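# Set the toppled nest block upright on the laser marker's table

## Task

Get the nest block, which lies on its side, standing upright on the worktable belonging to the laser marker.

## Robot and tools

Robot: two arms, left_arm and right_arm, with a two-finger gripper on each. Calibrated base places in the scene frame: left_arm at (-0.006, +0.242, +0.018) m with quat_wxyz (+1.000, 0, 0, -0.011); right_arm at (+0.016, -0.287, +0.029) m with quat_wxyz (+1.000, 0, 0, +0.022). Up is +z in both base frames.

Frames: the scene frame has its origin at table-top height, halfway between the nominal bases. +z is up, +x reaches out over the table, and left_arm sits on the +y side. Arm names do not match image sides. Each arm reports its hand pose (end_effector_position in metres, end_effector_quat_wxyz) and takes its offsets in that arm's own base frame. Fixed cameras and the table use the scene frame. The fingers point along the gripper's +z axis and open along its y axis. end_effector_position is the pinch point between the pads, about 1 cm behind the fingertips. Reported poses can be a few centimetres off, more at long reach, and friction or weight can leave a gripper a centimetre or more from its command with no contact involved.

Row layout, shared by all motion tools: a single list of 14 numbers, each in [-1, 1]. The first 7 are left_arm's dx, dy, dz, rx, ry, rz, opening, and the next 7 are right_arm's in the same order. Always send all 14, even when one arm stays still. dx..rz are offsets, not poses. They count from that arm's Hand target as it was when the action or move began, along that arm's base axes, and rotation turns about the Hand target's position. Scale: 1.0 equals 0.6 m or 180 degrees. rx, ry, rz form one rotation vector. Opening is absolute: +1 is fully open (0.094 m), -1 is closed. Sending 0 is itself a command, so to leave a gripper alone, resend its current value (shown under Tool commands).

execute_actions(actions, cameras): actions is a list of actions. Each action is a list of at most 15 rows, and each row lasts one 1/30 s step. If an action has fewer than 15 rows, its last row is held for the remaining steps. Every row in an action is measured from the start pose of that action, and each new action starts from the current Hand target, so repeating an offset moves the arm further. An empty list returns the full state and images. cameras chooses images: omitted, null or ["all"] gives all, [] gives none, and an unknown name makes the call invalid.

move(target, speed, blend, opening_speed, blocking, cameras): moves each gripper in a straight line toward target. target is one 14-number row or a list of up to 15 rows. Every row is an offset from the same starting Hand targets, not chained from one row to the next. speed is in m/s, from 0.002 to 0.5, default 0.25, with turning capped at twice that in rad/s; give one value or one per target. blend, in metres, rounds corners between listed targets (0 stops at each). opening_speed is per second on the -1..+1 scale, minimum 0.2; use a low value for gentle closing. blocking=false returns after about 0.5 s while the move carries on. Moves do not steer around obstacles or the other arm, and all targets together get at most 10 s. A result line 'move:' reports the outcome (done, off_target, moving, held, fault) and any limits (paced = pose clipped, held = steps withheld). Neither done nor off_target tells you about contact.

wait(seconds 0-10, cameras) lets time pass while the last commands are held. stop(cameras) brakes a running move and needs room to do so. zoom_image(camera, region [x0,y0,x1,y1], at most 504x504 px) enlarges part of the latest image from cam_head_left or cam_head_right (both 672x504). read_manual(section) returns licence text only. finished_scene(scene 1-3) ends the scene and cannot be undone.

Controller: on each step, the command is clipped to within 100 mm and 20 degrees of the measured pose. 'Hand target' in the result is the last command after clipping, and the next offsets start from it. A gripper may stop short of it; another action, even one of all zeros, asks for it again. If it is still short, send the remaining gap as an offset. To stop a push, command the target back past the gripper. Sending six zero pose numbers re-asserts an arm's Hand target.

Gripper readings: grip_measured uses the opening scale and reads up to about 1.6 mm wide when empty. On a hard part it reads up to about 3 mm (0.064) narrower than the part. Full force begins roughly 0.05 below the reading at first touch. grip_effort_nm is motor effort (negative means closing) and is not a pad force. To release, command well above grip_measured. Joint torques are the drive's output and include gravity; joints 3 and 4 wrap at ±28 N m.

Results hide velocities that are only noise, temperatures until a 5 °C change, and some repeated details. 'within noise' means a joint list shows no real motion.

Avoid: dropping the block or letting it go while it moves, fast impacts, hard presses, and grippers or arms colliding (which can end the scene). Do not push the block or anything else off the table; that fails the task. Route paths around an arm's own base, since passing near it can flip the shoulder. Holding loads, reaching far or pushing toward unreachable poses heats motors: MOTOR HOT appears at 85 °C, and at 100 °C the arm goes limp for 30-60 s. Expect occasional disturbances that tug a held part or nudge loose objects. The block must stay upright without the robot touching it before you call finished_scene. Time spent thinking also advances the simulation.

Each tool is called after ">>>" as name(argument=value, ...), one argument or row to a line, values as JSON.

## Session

>>> execute_actions(
  actions=[],
)

>>> zoom_image(
  camera="cam_head_left",
  region=[290, 170, 500, 330],
)

Scene clock: 0.00 s.
left_arm: end_effector_position=(+0.2922, -0.1681, +0.1052) grip_measured=+1.000 grip_effort_nm=n/a end_effector_quat_wxyz=(+0.089, +0.059, +0.994, +0.024) | right_arm: end_effector_position=(+0.8399, -0.0849, +0.1767) grip_measured=+1.000 grip_effort_nm=n/a end_effector_quat_wxyz=(-0.478, +0.627, -0.610, -0.076)
Joint positions: left_arm=[-0.587 1.229 0.789 -1.001 -0.131 -0.461 0.094] | right_arm=[-0.263 2.507 2.592 -1.155 -0.92 -1.608 0.094]
Joint velocities: within noise
Joint torques (N m): no reading
Heat: left arm: hottest waist 24 °C; right arm: hottest waist 24 °C.
Hand target: left_arm +0.3016, -0.1743, +0.1167; +0.103, +0.057, +0.993, +0.016 | right_arm +0.8434, -0.0859, +0.1749; -0.480, +0.628, -0.609, -0.073
Tool commands: left_gripper/opening=+1.0 right_gripper/opening=+1.0

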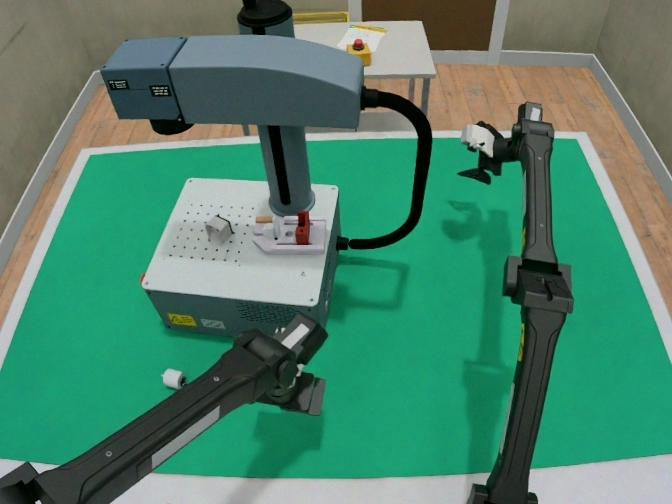

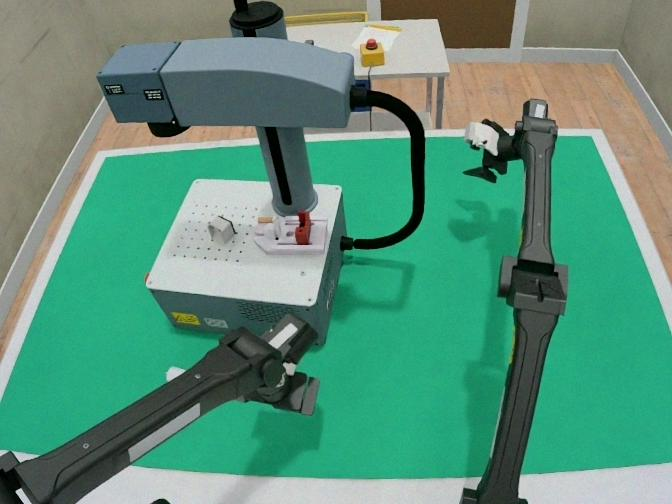

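Scaled by 2.400 from the camera's 672x504 image, which has a finer 960x720 frame.

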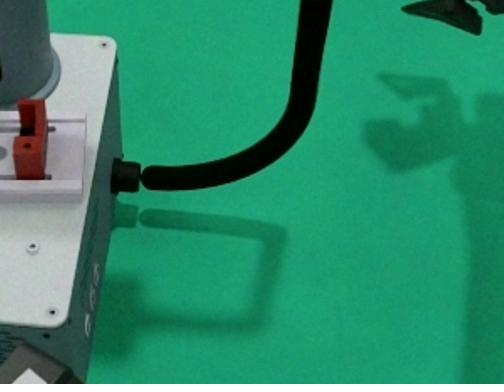

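Confirmed. Now look at the box.

>>> zoom_image(
  camera="cam_head_left",
  region=[190, 200, 250, 260],
)

>>> zoom_image(
  camera="cam_head_right",
  region=[190, 200, 250, 260],
)

>>> zoom_image(
  camera="cam_head_left",
  region=[130, 160, 370, 340],
)

Scaled by 8.400 from the camera's 672x504 image, which has a finer 960x720 frame.

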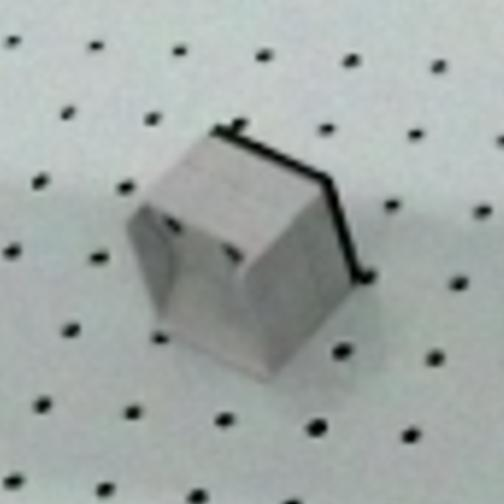

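Scaled by 8.400 from the camera's 672x504 image, which has a finer 960x720 frame.

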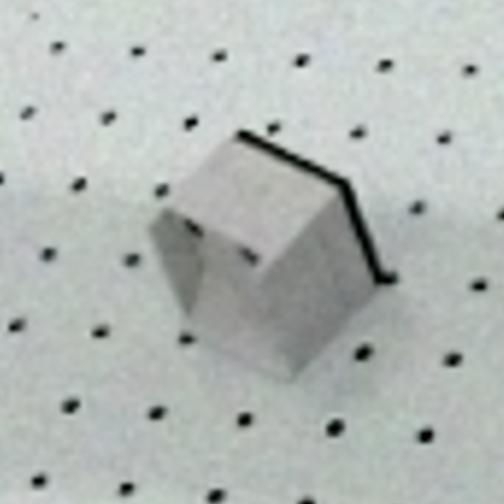

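Scaled by 2.100 from the camera's 672x504 image, which has a finer 960x720 frame.

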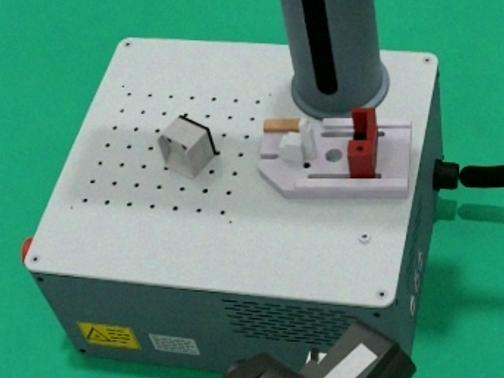

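>>> move(
  target=[
    [0,0,0.333,0,0,0,1,0,0,0,0,0,0,1],
    [0.409,0.374,0.31,-0.126,-0.3376,-0.1287,1,0,0,0,0,0,0,1],
  ],
  blend=0.05,
  speed=0.3,
)

>>> zoom_image(
  camera="cam_head_left",
  region=[140, 180, 260, 300],
)

Scene clock: 5.33 s.
left_arm: end_effector_position=(+0.5457, +0.0453, +0.2968) grip_measured=+1.000 grip_effort_nm=0.056 end_effector_quat_wxyz=(+0.587, +0.212, +0.764, -0.166) | right_arm: end_effector_position=(+0.8399, -0.0849, +0.1767) grip_measured=+1.000 grip_effort_nm=-0.017 end_effector_quat_wxyz=(-0.478, +0.627, -0.610, -0.076)
Joint positions: left_arm=[0.316 1.344 0.953 0.004 0.824 0.286 0.094] | right_arm=[-0.263 2.507 2.592 -1.155 -0.92 -1.608 0.094]
Joint torques (N m): left_arm=[1.49 -11.46 9.09 2.67 0.16 -0.06] | right_arm=[1.14 -25.29 13.07 1.36 -0.81 0.01]
Hand target: left_arm +0.5471, +0.0502, +0.3027; +0.594, +0.209, +0.760, -0.163 | right_arm +0.8434, -0.0859, +0.1749; -0.480, +0.628, -0.609, -0.073
Off the commanded pose: left_arm 0.008 m, 1 deg | right_arm 0.004 m, 1 deg.
move: done

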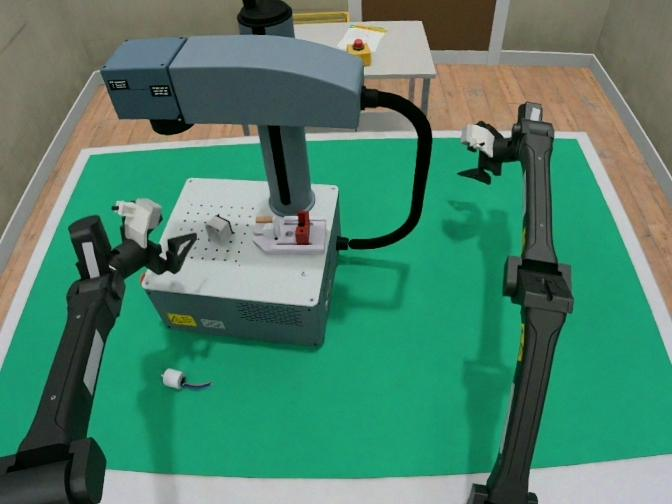

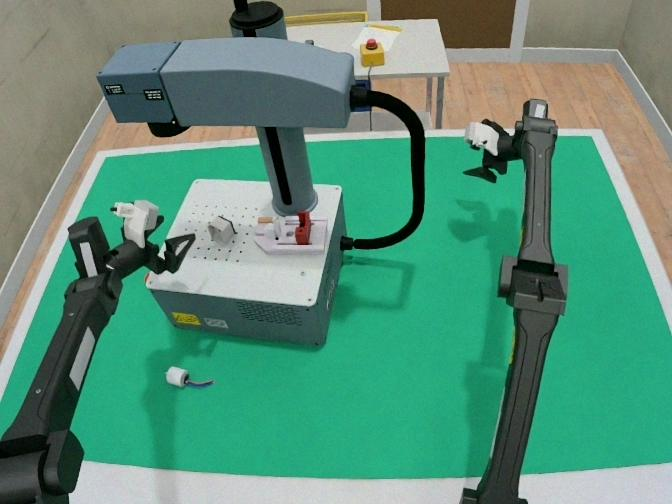

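Scaled by 4.200 from the camera's 672x504 image, which has a finer 960x720 frame.

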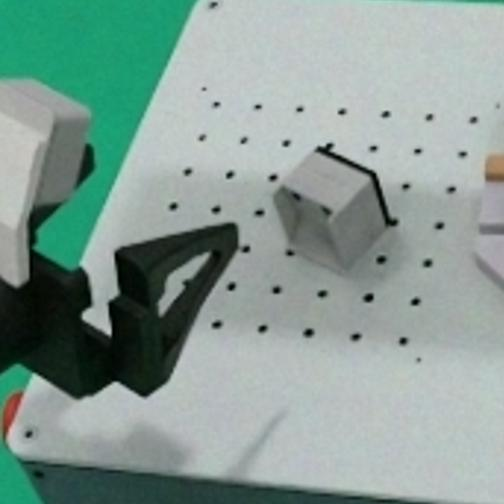

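>>> move(
  target=[
    [-0.01,-0.006,-0.165,0,0,0,1,0,0,0,0,0,0,1],
    [0.06,-0.05,-0.15,0,0,0,1,0,0,0,0,0,0,1],
  ],
  speed=0.2,
)

>>> zoom_image(
  camera="cam_head_left",
  region=[150, 180, 270, 300],
)

Scene clock: 8.07 s.
left_arm: end_effector_position=(+0.5610, +0.0190, +0.1876) grip_measured=+1.000 grip_effort_nm=0.056 end_effector_quat_wxyz=(+0.574, +0.203, +0.775, -0.170) | right_arm: end_effector_position=(+0.8399, -0.0849, +0.1767) grip_measured=+1.000 grip_effort_nm=-0.017 end_effector_quat_wxyz=(-0.478, +0.627, -0.610, -0.076)
Joint positions: left_arm=[0.244 1.526 0.824 0.306 0.747 0.246 0.094] | right_arm=[-0.263 2.507 2.592 -1.155 -0.92 -1.608 0.094]
Joint torques (N m): left_arm=[-0.03 -11.75 11.92 2.48 -0.04 -0.11] | right_arm=[1.03 -25.41 13.24 1.21 -0.77 -0.02]
Hand target: left_arm +0.5830, +0.0202, +0.2126; +0.594, +0.209, +0.760, -0.163 | right_arm +0.8434, -0.0859, +0.1749; -0.480, +0.628, -0.609, -0.073
Off the commanded pose: left_arm 0.033 m, 3 deg | right_arm 0.004 m, 1 deg.
move: off_target (left_arm)

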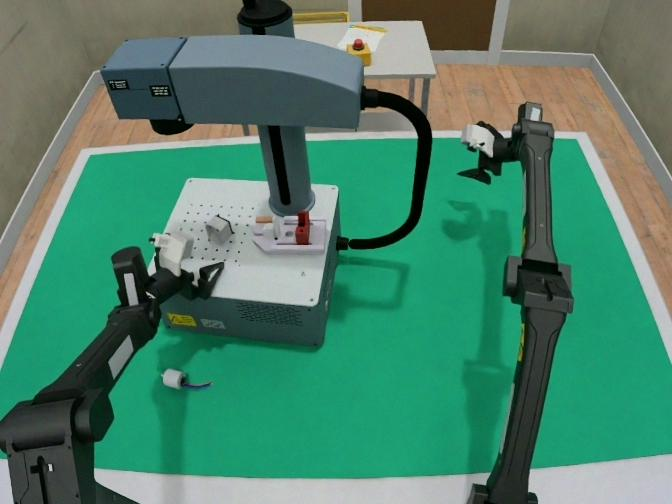

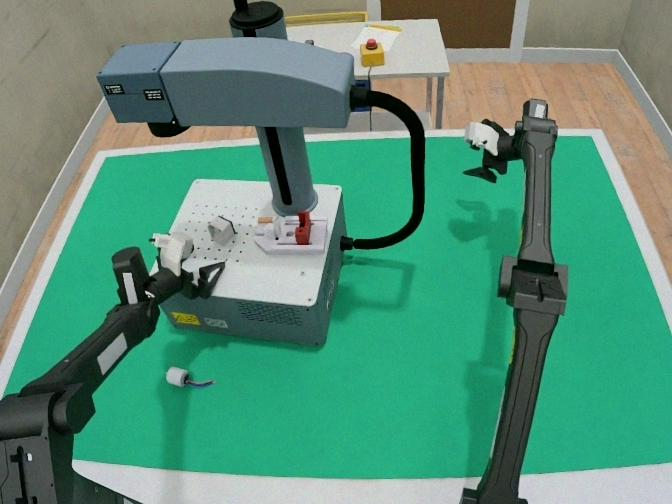

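Scaled by 4.200 from the camera's 672x504 image, which has a finer 960x720 frame.

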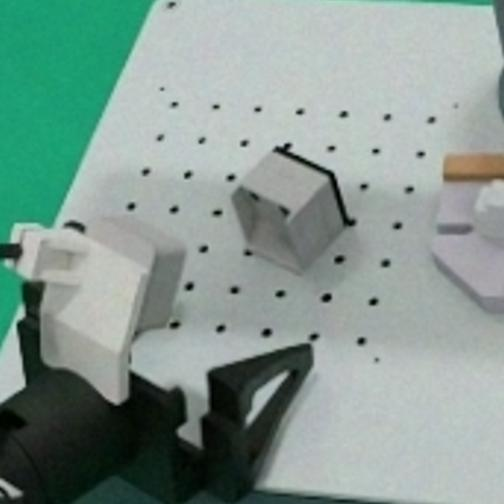

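>>> move(
  target=[
    [0.043,0.013,0,0,0,0,1,0,0,0,0,0,0,1],
    [0.075,-0.005,0.003,0,0,0,1,0,0,0,0,0,0,1],
  ],
  speed=0.15,
)

>>> zoom_image(
  camera="cam_head_left",
  region=[150, 180, 270, 300],
)

Scene clock: 10.90 s.
left_arm: end_effector_position=(+0.6065, +0.0191, +0.1890) grip_measured=+1.000 grip_effort_nm=0.051 end_effector_quat_wxyz=(+0.578, +0.202, +0.773, -0.167) | right_arm: end_effector_position=(+0.8399, -0.0849, +0.1767) grip_measured=+1.000 grip_effort_nm=-0.027 end_effector_quat_wxyz=(-0.478, +0.627, -0.610, -0.076)
Joint positions: left_arm=[0.22 1.626 0.944 0.306 0.721 0.231 0.094] | right_arm=[-0.263 2.507 2.592 -1.155 -0.92 -1.608 0.094]
Joint torques (N m): left_arm=[-0.44 -13.57 12.33 1.7 -0.05 -0.08] | right_arm=[1.67 -25.17 13.12 1.16 -0.77 -0.08]
Hand target: left_arm +0.6280, +0.0172, +0.2145; +0.594, +0.209, +0.760, -0.163 | right_arm +0.8434, -0.0859, +0.1749; -0.480, +0.628, -0.609, -0.073
Off the commanded pose: left_arm 0.033 m, 3 deg | right_arm 0.004 m, 1 deg.
move: off_target (left_arm)

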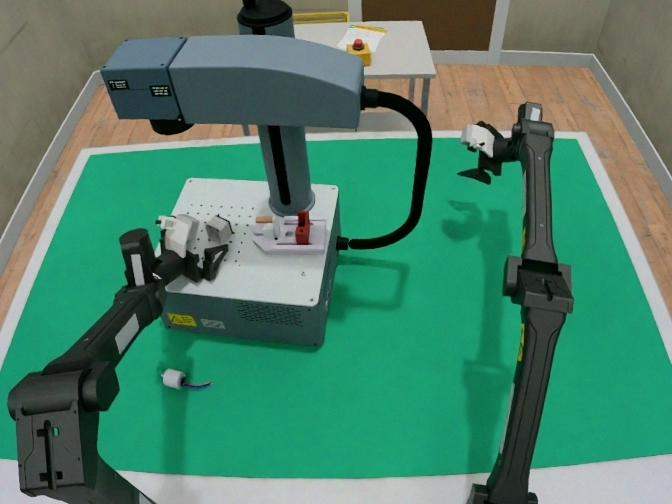

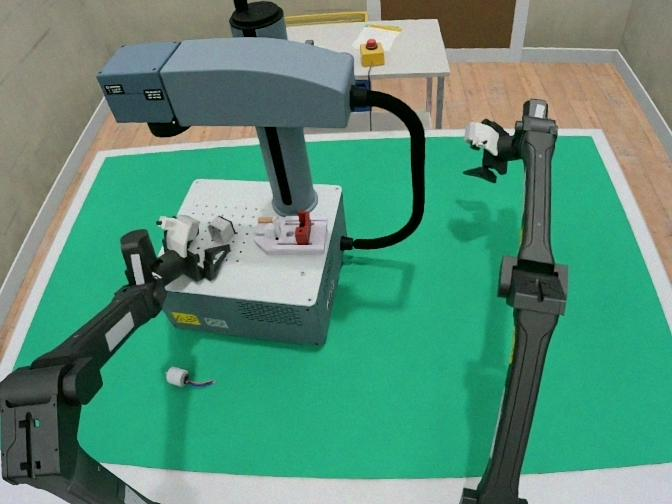

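Scaled by 4.200 from the camera's 672x504 image, which has a finer 960x720 frame.

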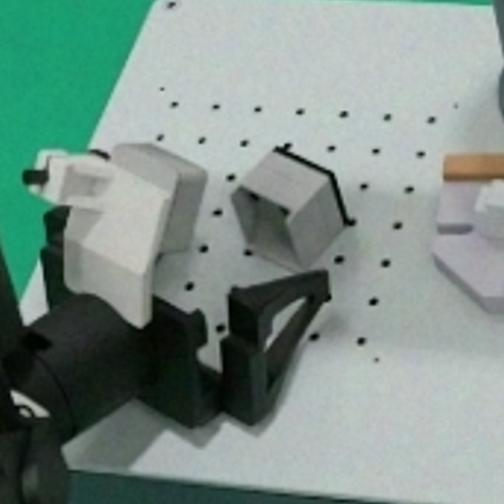

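>>> move(
  target=[0.043,-0.034,0.003,0,0,0,1,0,0,0,0,0,0,1],
  speed=0.12,
)

>>> zoom_image(
  camera="cam_head_left",
  region=[150, 180, 270, 300],
)

Scene clock: 12.30 s.
left_arm: end_effector_position=(+0.6324, -0.0008, +0.1895) grip_measured=+1.000 grip_effort_nm=0.056 end_effector_quat_wxyz=(+0.577, +0.203, +0.773, -0.166) | right_arm: end_effector_position=(+0.8399, -0.0849, +0.1767) grip_measured=+1.000 grip_effort_nm=-0.017 end_effector_quat_wxyz=(-0.478, +0.627, -0.610, -0.076)
Joint positions: left_arm=[0.17 1.674 1.007 0.302 0.674 0.21 0.094] | right_arm=[-0.263 2.507 2.592 -1.155 -0.92 -1.608 0.094]
Joint torques (N m): left_arm=[-0.15 -14.51 12.51 1.55 -0.06 -0.06] | right_arm=[1.03 -25.93 13.38 1.52 -0.78 0.01]
Hand target: left_arm +0.6538, -0.0033, +0.2162; +0.594, +0.209, +0.760, -0.163 | right_arm +0.8434, -0.0859, +0.1749; -0.480, +0.628, -0.609, -0.073
Off the commanded pose: left_arm 0.034 m, 3 deg | right_arm 0.004 m, 1 deg.
move: off_target (left_arm)

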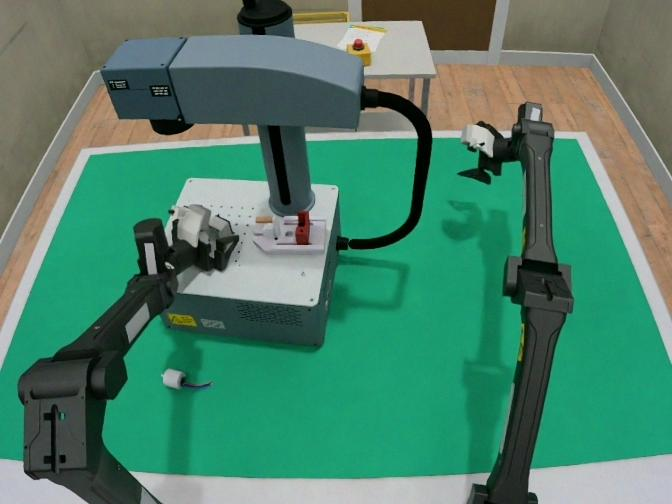

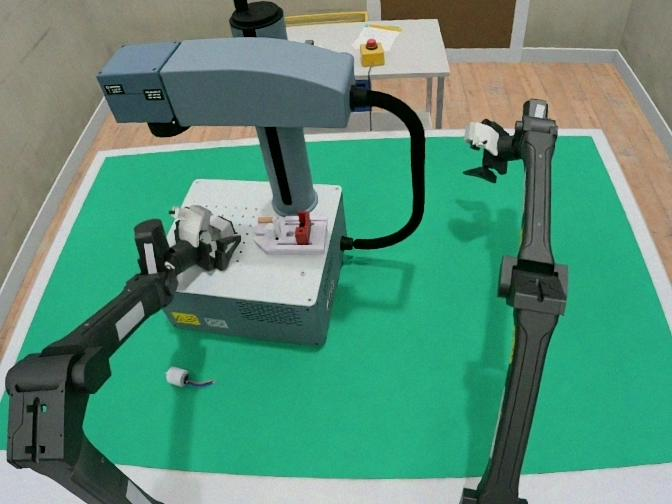

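Scaled by 4.200 from the camera's 672x504 image, which has a finer 960x720 frame.

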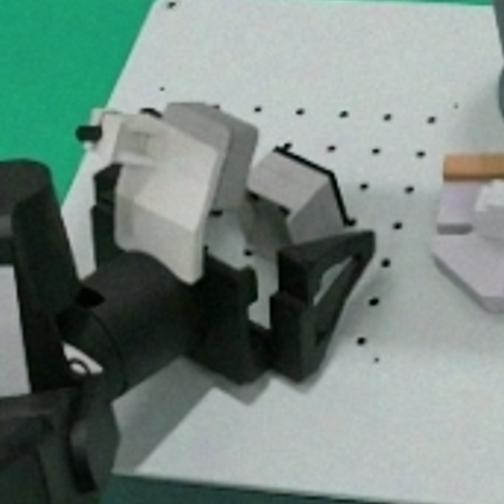

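>>> move(
  target=[0,0,0,0,0,0,-0.3,0,0,0,0,0,0,1],
  opening_speed=0.6,
)

>>> zoom_image(
  camera="cam_head_left",
  region=[150, 180, 270, 300],
)

Scene clock: 15.27 s.
left_arm: end_effector_position=(+0.6327, -0.0006, +0.1896) grip_measured=-0.167 grip_effort_nm=-0.960 end_effector_quat_wxyz=(+0.577, +0.202, +0.774, -0.166) | right_arm: end_effector_position=(+0.8399, -0.0849, +0.1767) grip_measured=+1.000 grip_effort_nm=-0.017 end_effector_quat_wxyz=(-0.478, +0.627, -0.610, -0.076)
Joint positions: left_arm=[0.17 1.674 1.008 0.302 0.673 0.209 0.039] | right_arm=[-0.263 2.507 2.592 -1.155 -0.92 -1.608 0.094]
Joint torques (N m): left_arm=[-0.21 -14.68 12.55 1.61 -0.02 -0.07] | right_arm=[1.32 -25.05 13.16 1.33 -0.73 0.02]
Hand target: left_arm +0.6538, -0.0033, +0.2163; +0.594, +0.209, +0.760, -0.163 | right_arm +0.8434, -0.0859, +0.1749; -0.480, +0.628, -0.609, -0.073
Off the commanded pose: left_arm 0.034 m, 3 deg | right_arm 0.004 m, 1 deg.
move: off_target (left_arm)

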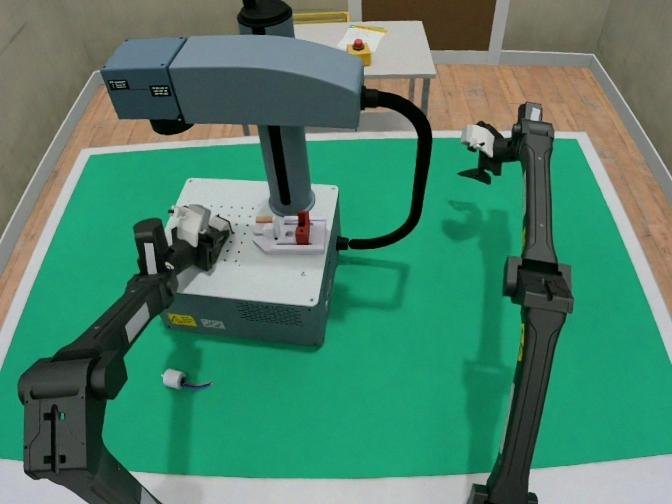

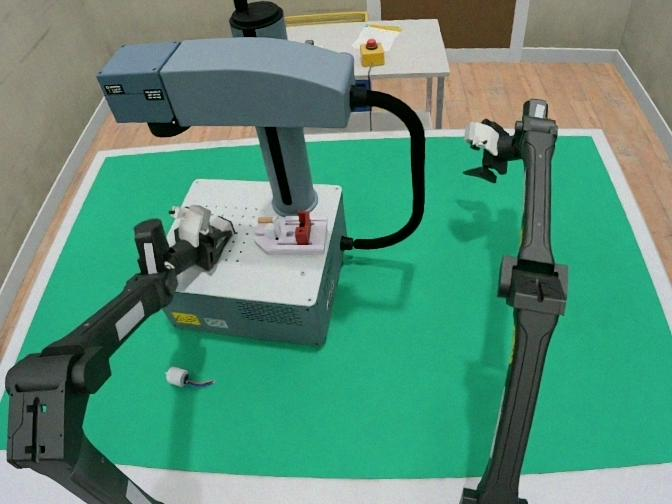

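Scaled by 4.200 from the camera's 672x504 image, which has a finer 960x720 frame.

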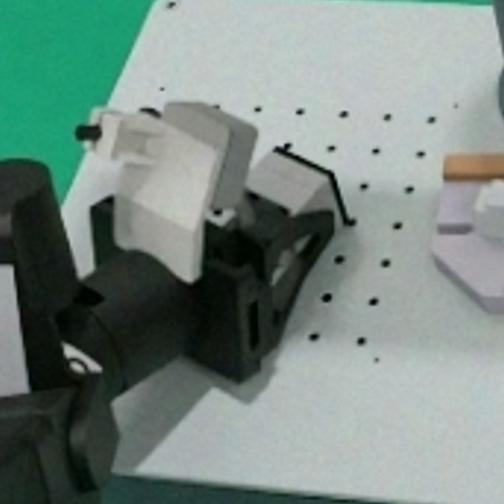

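>>> move(
  target=[
    [-0.02,0.01,0.08,0,0,0,-0.3,0,0,0,0,0,0,1],
    [-0.18,0.022,0.13,0.0933,0.2393,0.0985,-0.3,0,0,0,0,0,0,1],
  ],
  speed=0.25,
  blend=0.02,
)

>>> zoom_image(
  camera="cam_head_left",
  region=[140, 180, 260, 300],
)

Scene clock: 19.77 s.
left_arm: end_effector_position=(+0.5245, +0.0148, +0.2541) grip_measured=-0.168 grip_effort_nm=-0.974 end_effector_quat_wxyz=(+0.221, +0.098, +0.970, -0.032) | right_arm: end_effector_position=(+0.8399, -0.0849, +0.1767) grip_measured=+1.000 grip_effort_nm=-0.037 end_effector_quat_wxyz=(-0.478, +0.627, -0.610, -0.076)
Joint positions: left_arm=[0.074 1.446 1.345 -1.039 0.137 0.246 0.039] | right_arm=[-0.263 2.507 2.592 -1.155 -0.92 -1.608 0.094]
Joint torques (N m): left_arm=[-0.44 -13.27 14.87 1.02 -0.09 -0.07] | right_arm=[2.08 -24.76 13.08 1.18 -0.76 0.03]
Heat: left arm: hottest elbow 30 °C; right arm: hottest shoulder 27 °C.
Hand target: left_arm +0.5458, +0.0098, +0.2942; +0.257, +0.101, +0.961, -0.027 | right_arm +0.8434, -0.0859, +0.1749; -0.480, +0.628, -0.609, -0.073
Off the commanded pose: left_arm 0.046 m, 4 deg | right_arm 0.004 m, 1 deg.
move: off_target (left_arm)

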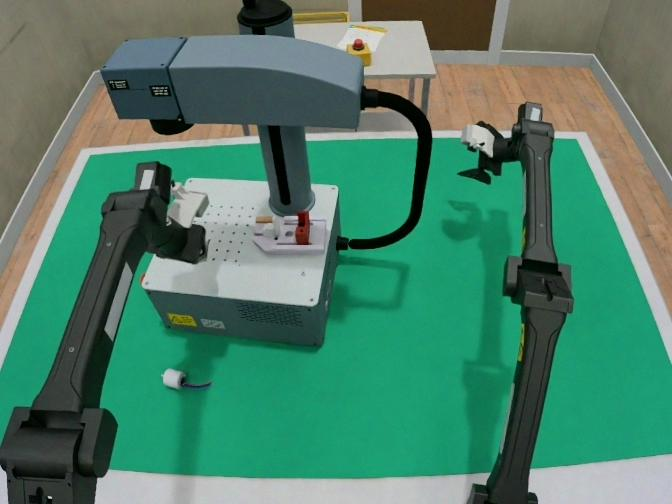

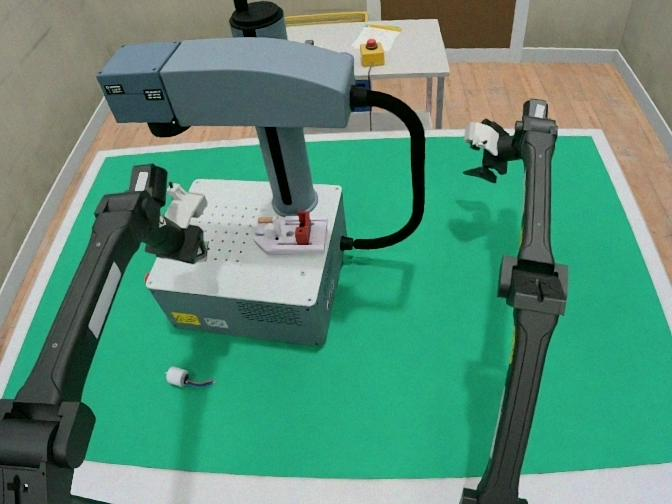

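Scaled by 4.200 from the camera's 672x504 image, which has a finer 960x720 frame.

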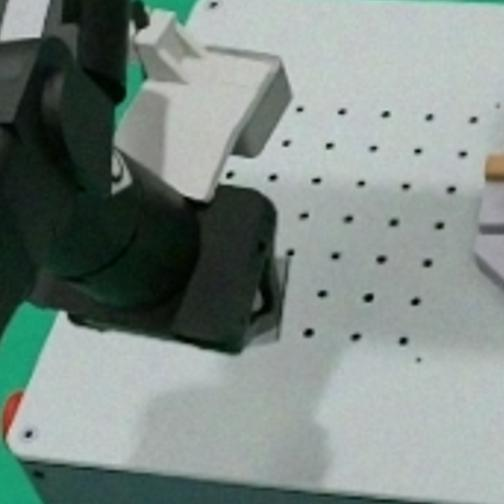

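>>> move(
  target=[0.006,0,-0.03,0.0183,0.233,0.0795,-0.3,0,0,0,0,0,0,1],
  speed=0.25,
)

>>> zoom_image(
  camera="cam_head_left",
  region=[140, 180, 260, 300],
)

Scene clock: 22.83 s.
left_arm: end_effector_position=(+0.5329, +0.0163, +0.2476) grip_measured=-0.168 grip_effort_nm=-0.984 end_effector_quat_wxyz=(-0.042, -0.028, +0.999, -0.004) | right_arm: end_effector_position=(+0.8399, -0.0849, +0.1767) grip_measured=+1.000 grip_effort_nm=-0.022 end_effector_quat_wxyz=(-0.478, +0.627, -0.610, -0.076)
Joint positions: left_arm=[0.034 1.793 1.814 -1.674 0.008 -0.021 0.039] | right_arm=[-0.263 2.507 2.592 -1.155 -0.92 -1.608 0.094]
Joint torques (N m): left_arm=[-0.56 -17.67 13.6 -0.08 -0.18 -0.07] | right_arm=[0.85 -25.99 13.22 1.02 -0.82 -0.07]
Hand target: left_arm +0.5494, +0.0099, +0.2763; -0.104, -0.026, +0.994, -0.003 | right_arm +0.8434, -0.0859, +0.1749; -0.480, +0.628, -0.609, -0.073
Off the commanded pose: left_arm 0.034 m, 7 deg | right_arm 0.004 m, 1 deg.
joint sent to its limit (left arm) — joint 4 (wrist pitch), lower limit. The joint targets are off in orientation, not in position.
move: off_target (left_arm)

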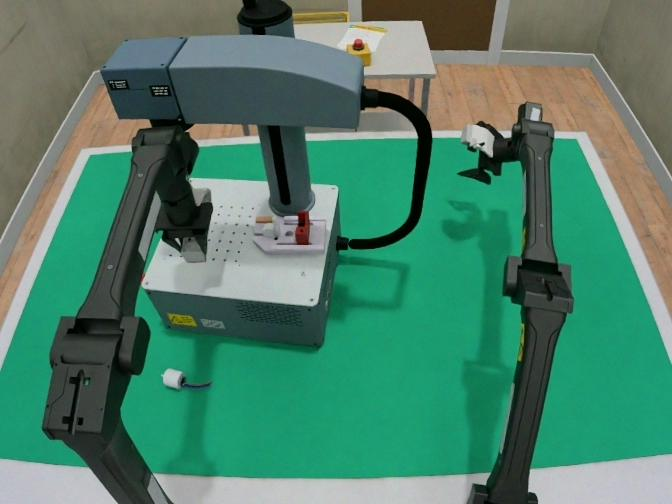

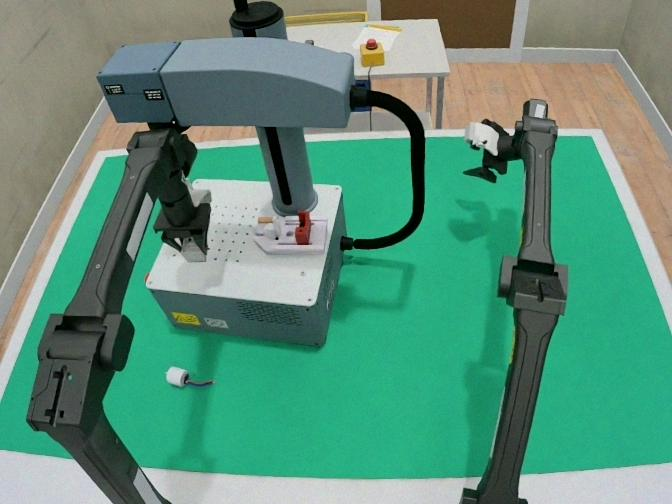

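Scaled by 4.200 from the camera's 672x504 image, which has a finer 960x720 frame.

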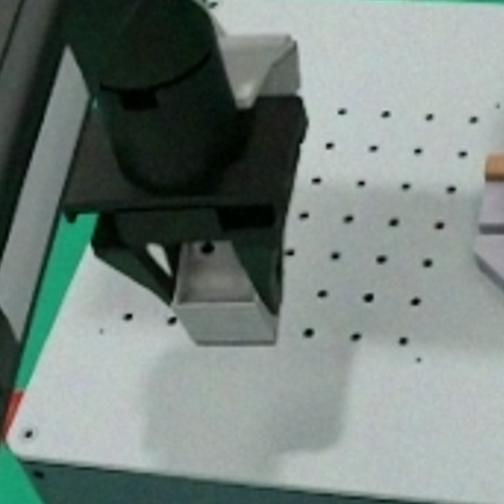

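>>> move(
  target=[-0.005,0,-0.14,0,0.022,0,-0.3,0,0,0,0,0,0,1],
  speed=0.12,
)

>>> zoom_image(
  camera="cam_head_left",
  region=[140, 180, 260, 300],
)

Scene clock: 25.07 s.
left_arm: end_effector_position=(+0.5437, +0.0171, +0.1891) grip_measured=-0.170 grip_effort_nm=-0.979 end_effector_quat_wxyz=(-0.098, -0.028, +0.995, -0.003) | right_arm: end_effector_position=(+0.8399, -0.0849, +0.1767) grip_measured=+1.000 grip_effort_nm=-0.022 end_effector_quat_wxyz=(-0.478, +0.627, -0.610, -0.076)
Joint positions: left_arm=[0.034 1.909 1.818 -1.676 0.005 -0.022 0.039] | right_arm=[-0.263 2.507 2.592 -1.155 -0.92 -1.608 0.094]
Joint torques (N m): left_arm=[-0.62 -18.55 8.85 -0.2 -0.1 -0.07] | right_arm=[0.97 -25.23 13.27 1.17 -0.79 -0.02]
Hand target: left_arm +0.5464, +0.0098, +0.1923; -0.138, -0.026, +0.990, -0.002 | right_arm +0.8434, -0.0859, +0.1749; -0.480, +0.628, -0.609, -0.073
Off the commanded pose: left_arm 0.008 m, 5 deg | right_arm 0.004 m, 1 deg.
joint sent to its limit (left arm) — joint 4 (wrist pitch), lower limit. The joint targets are off in orientation, not in position.
move: off_target (left_arm)

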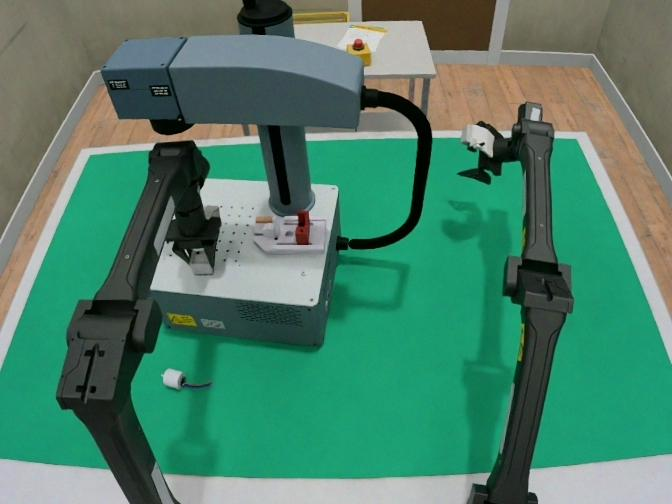

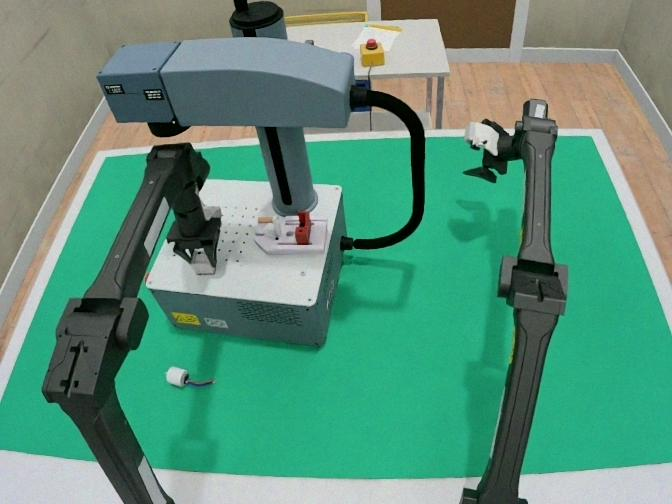

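Scaled by 4.200 from the camera's 672x504 image, which has a finer 960x720 frame.

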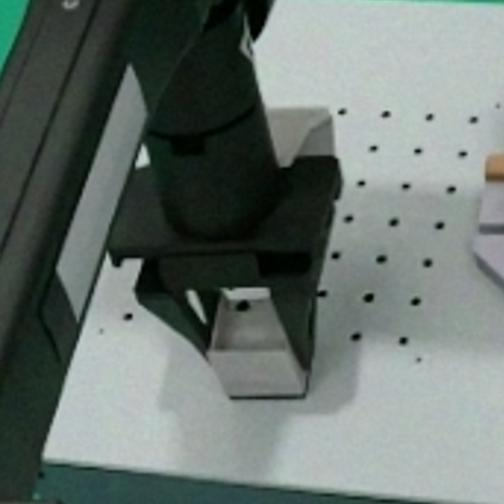

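>>> move(
  target=[0,0,-0.025,0,0.01,0,-0.3,0,0,0,0,0,0,1],
  speed=0.04,
)

>>> zoom_image(
  camera="cam_head_left",
  region=[140, 180, 260, 300],
)

Scene clock: 27.17 s.
left_arm: end_effector_position=(+0.5437, +0.0171, +0.1887) grip_measured=-0.170 grip_effort_nm=-0.979 end_effector_quat_wxyz=(-0.099, -0.028, +0.995, -0.003) | right_arm: end_effector_position=(+0.8399, -0.0849, +0.1767) grip_measured=+1.000 grip_effort_nm=-0.022 end_effector_quat_wxyz=(-0.478, +0.627, -0.610, -0.076)
Joint positions: left_arm=[0.034 1.91 1.818 -1.676 0.005 -0.022 0.039] | right_arm=[-0.263 2.507 2.592 -1.155 -0.92 -1.608 0.094]
Joint torques (N m): left_arm=[-0.62 -16.38 8.46 -0.21 -0.14 -0.07] | right_arm=[0.97 -24.76 13.26 1.2 -0.82 -0.03]
Hand target: left_arm +0.5464, +0.0098, +0.1773; -0.154, -0.026, +0.988, -0.002 | right_arm +0.8434, -0.0859, +0.1749; -0.480, +0.628, -0.609, -0.073
Off the commanded pose: left_arm 0.014 m, 6 deg | right_arm 0.004 m, 1 deg.
joint sent to its limit (left arm) — joint 4 (wrist pitch), lower limit. The joint targets are off in orientation, not in position.
move: off_target (left_arm)

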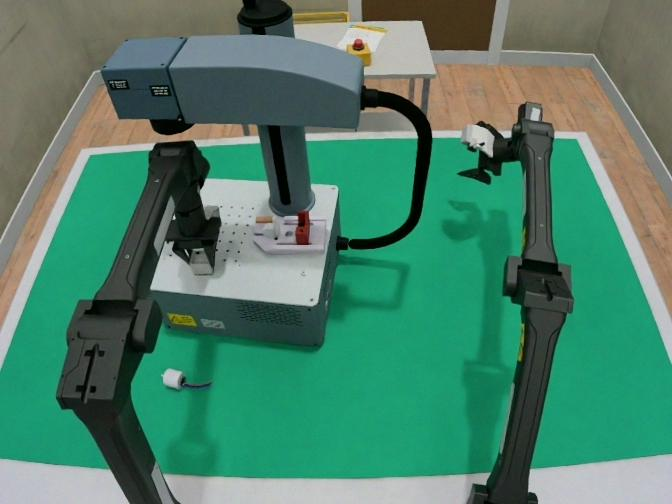

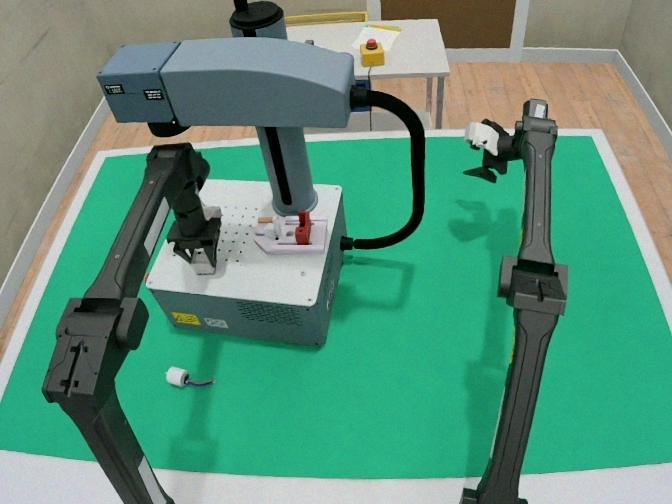

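Scaled by 4.200 from the camera's 672x504 image, which has a finer 960x720 frame.

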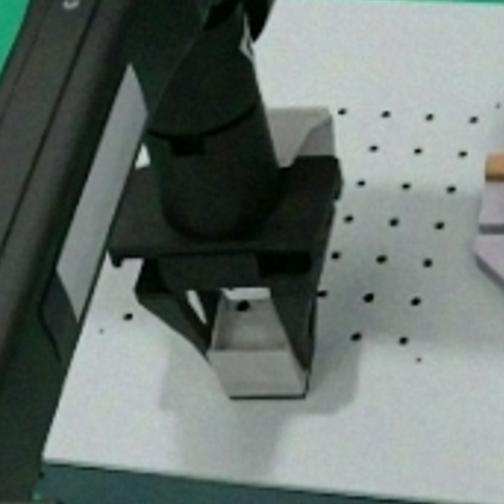

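Already in contact. Release (raising the target to relieve pressing).

>>> move(
  target=[0,0,0.02,0,0,0,0.0,0,0,0,0,0,0,1],
  opening_speed=0.2,
  speed=0.03,
)

>>> zoom_image(
  camera="cam_head_left",
  region=[140, 180, 260, 300],
)

Scene clock: 29.30 s.
left_arm: end_effector_position=(+0.5444, +0.0172, +0.1825) grip_measured=-0.003 grip_effort_nm=0.154 end_effector_quat_wxyz=(-0.105, -0.028, +0.994, -0.003) | right_arm: end_effector_position=(+0.8399, -0.0849, +0.1767) grip_measured=+1.000 grip_effort_nm=-0.022 end_effector_quat_wxyz=(-0.478, +0.627, -0.610, -0.076)
Joint positions: left_arm=[0.034 1.922 1.818 -1.676 0.004 -0.022 0.047] | right_arm=[-0.263 2.507 2.592 -1.155 -0.92 -1.608 0.094]
Joint torques (N m): left_arm=[-0.62 -19.25 8.77 -0.24 -0.11 -0.06] | right_arm=[1.38 -25.58 13.23 1.22 -0.78 0.02]
Hand target: left_arm +0.5464, +0.0099, +0.1893; -0.154, -0.026, +0.988, -0.001 | right_arm +0.8434, -0.0859, +0.1749; -0.480, +0.628, -0.609, -0.073
Off the commanded pose: left_arm 0.010 m, 6 deg | right_arm 0.004 m, 1 deg.
joint sent to its limit (left arm) — joint 4 (wrist pitch), lower limit. The joint targets are off in orientation, not in position.
move: off_target (left_arm)

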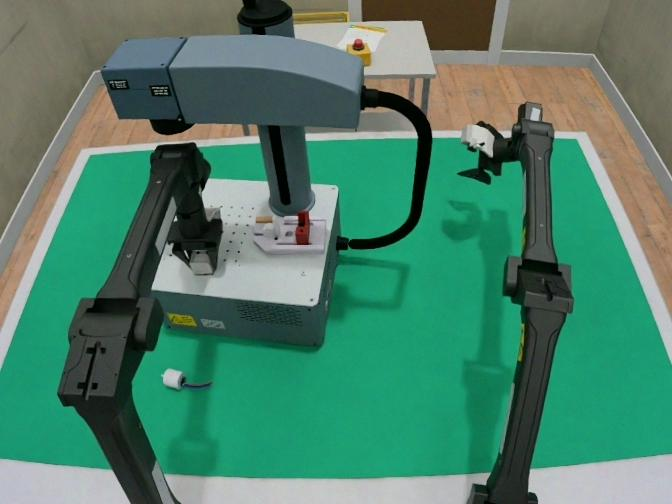

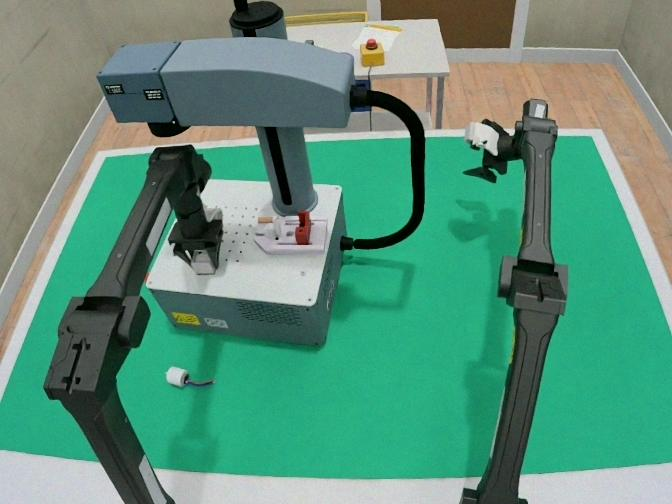

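Scaled by 4.200 from the camera's 672x504 image, which has a finer 960x720 frame.

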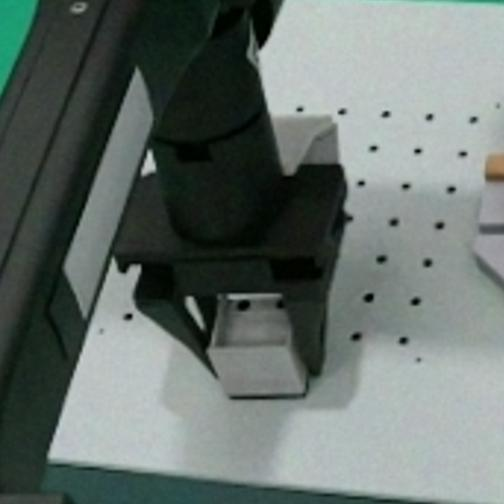

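>>> move(
  target=[
    [0,0,0,0,0,0,0.6,0,0,0,0,0,0,1],
    [0,0,0.07,0,0,0,0.6,0,0,0,0,0,0,1],
    [-0.1,0,0.18,0,-0.03,0,0.6,0,0,0,0,0,0,1],
  ],
  opening_speed=0.6,
  speed=0.15,
)

>>> zoom_image(
  camera="cam_head_left",
  region=[140, 180, 260, 300],
)

Scene clock: 33.30 s.
left_arm: end_effector_position=(+0.4873, +0.0152, +0.2885) grip_measured=+0.598 grip_effort_nm=0.154 end_effector_quat_wxyz=(-0.014, -0.028, +1.000, -0.002) | right_arm: end_effector_position=(+0.8399, -0.0849, +0.1767) grip_measured=+1.000 grip_effort_nm=-0.017 end_effector_quat_wxyz=(-0.478, +0.627, -0.610, -0.076)
Joint positions: left_arm=[0.034 1.634 1.713 -1.677 0.004 -0.022 0.075] | right_arm=[-0.263 2.507 2.592 -1.155 -0.92 -1.608 0.094]
Joint torques (N m): left_arm=[-0.32 -15.85 8.85 0.14 -0.07 -0.02] | right_arm=[1.03 -25.82 13.15 1.11 -0.74 -0.02]
Hand target: left_arm +0.4865, +0.0099, +0.2973; -0.107, -0.026, +0.994, -0.003 | right_arm +0.8434, -0.0859, +0.1749; -0.480, +0.628, -0.609, -0.073
Off the commanded pose: left_arm 0.010 m, 11 deg | right_arm 0.004 m, 1 deg.
joint sent to its limit (left arm) — joint 4 (wrist pitch), lower limit. The joint targets are off in orientation, not in position.
move: off_target (left_arm)

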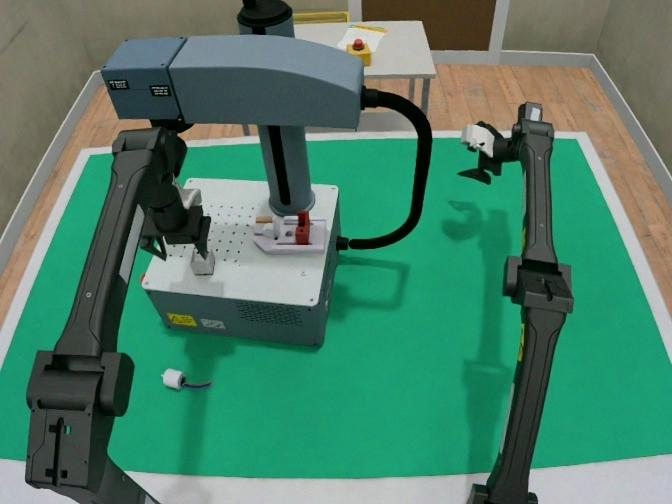

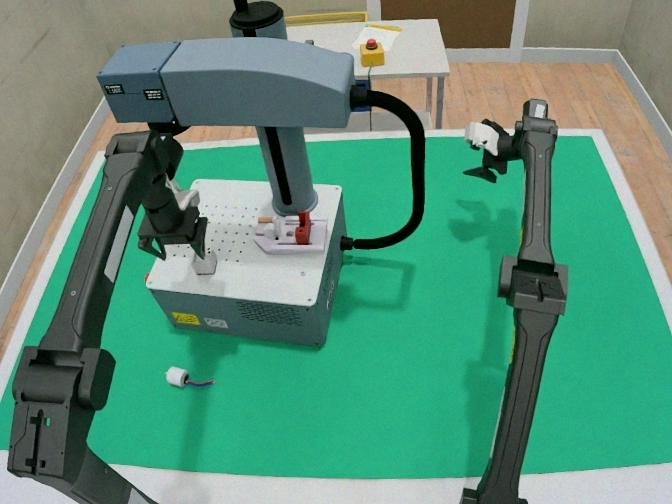

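Scaled by 4.200 from the camera's 672x504 image, which has a finer 960x720 frame.

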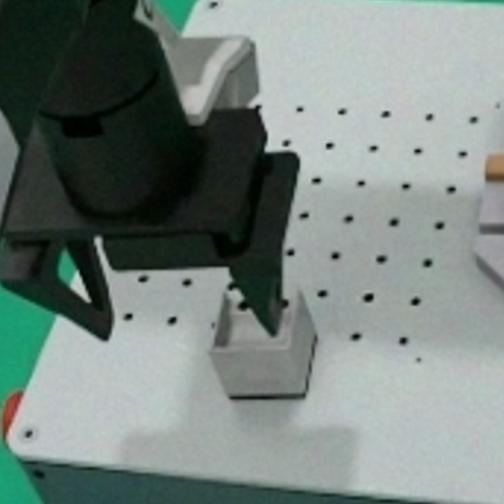

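Standing, hand well clear (10 cm above).

>>> finished_scene(
  scene=2,
)

The scene is finished: the task was done.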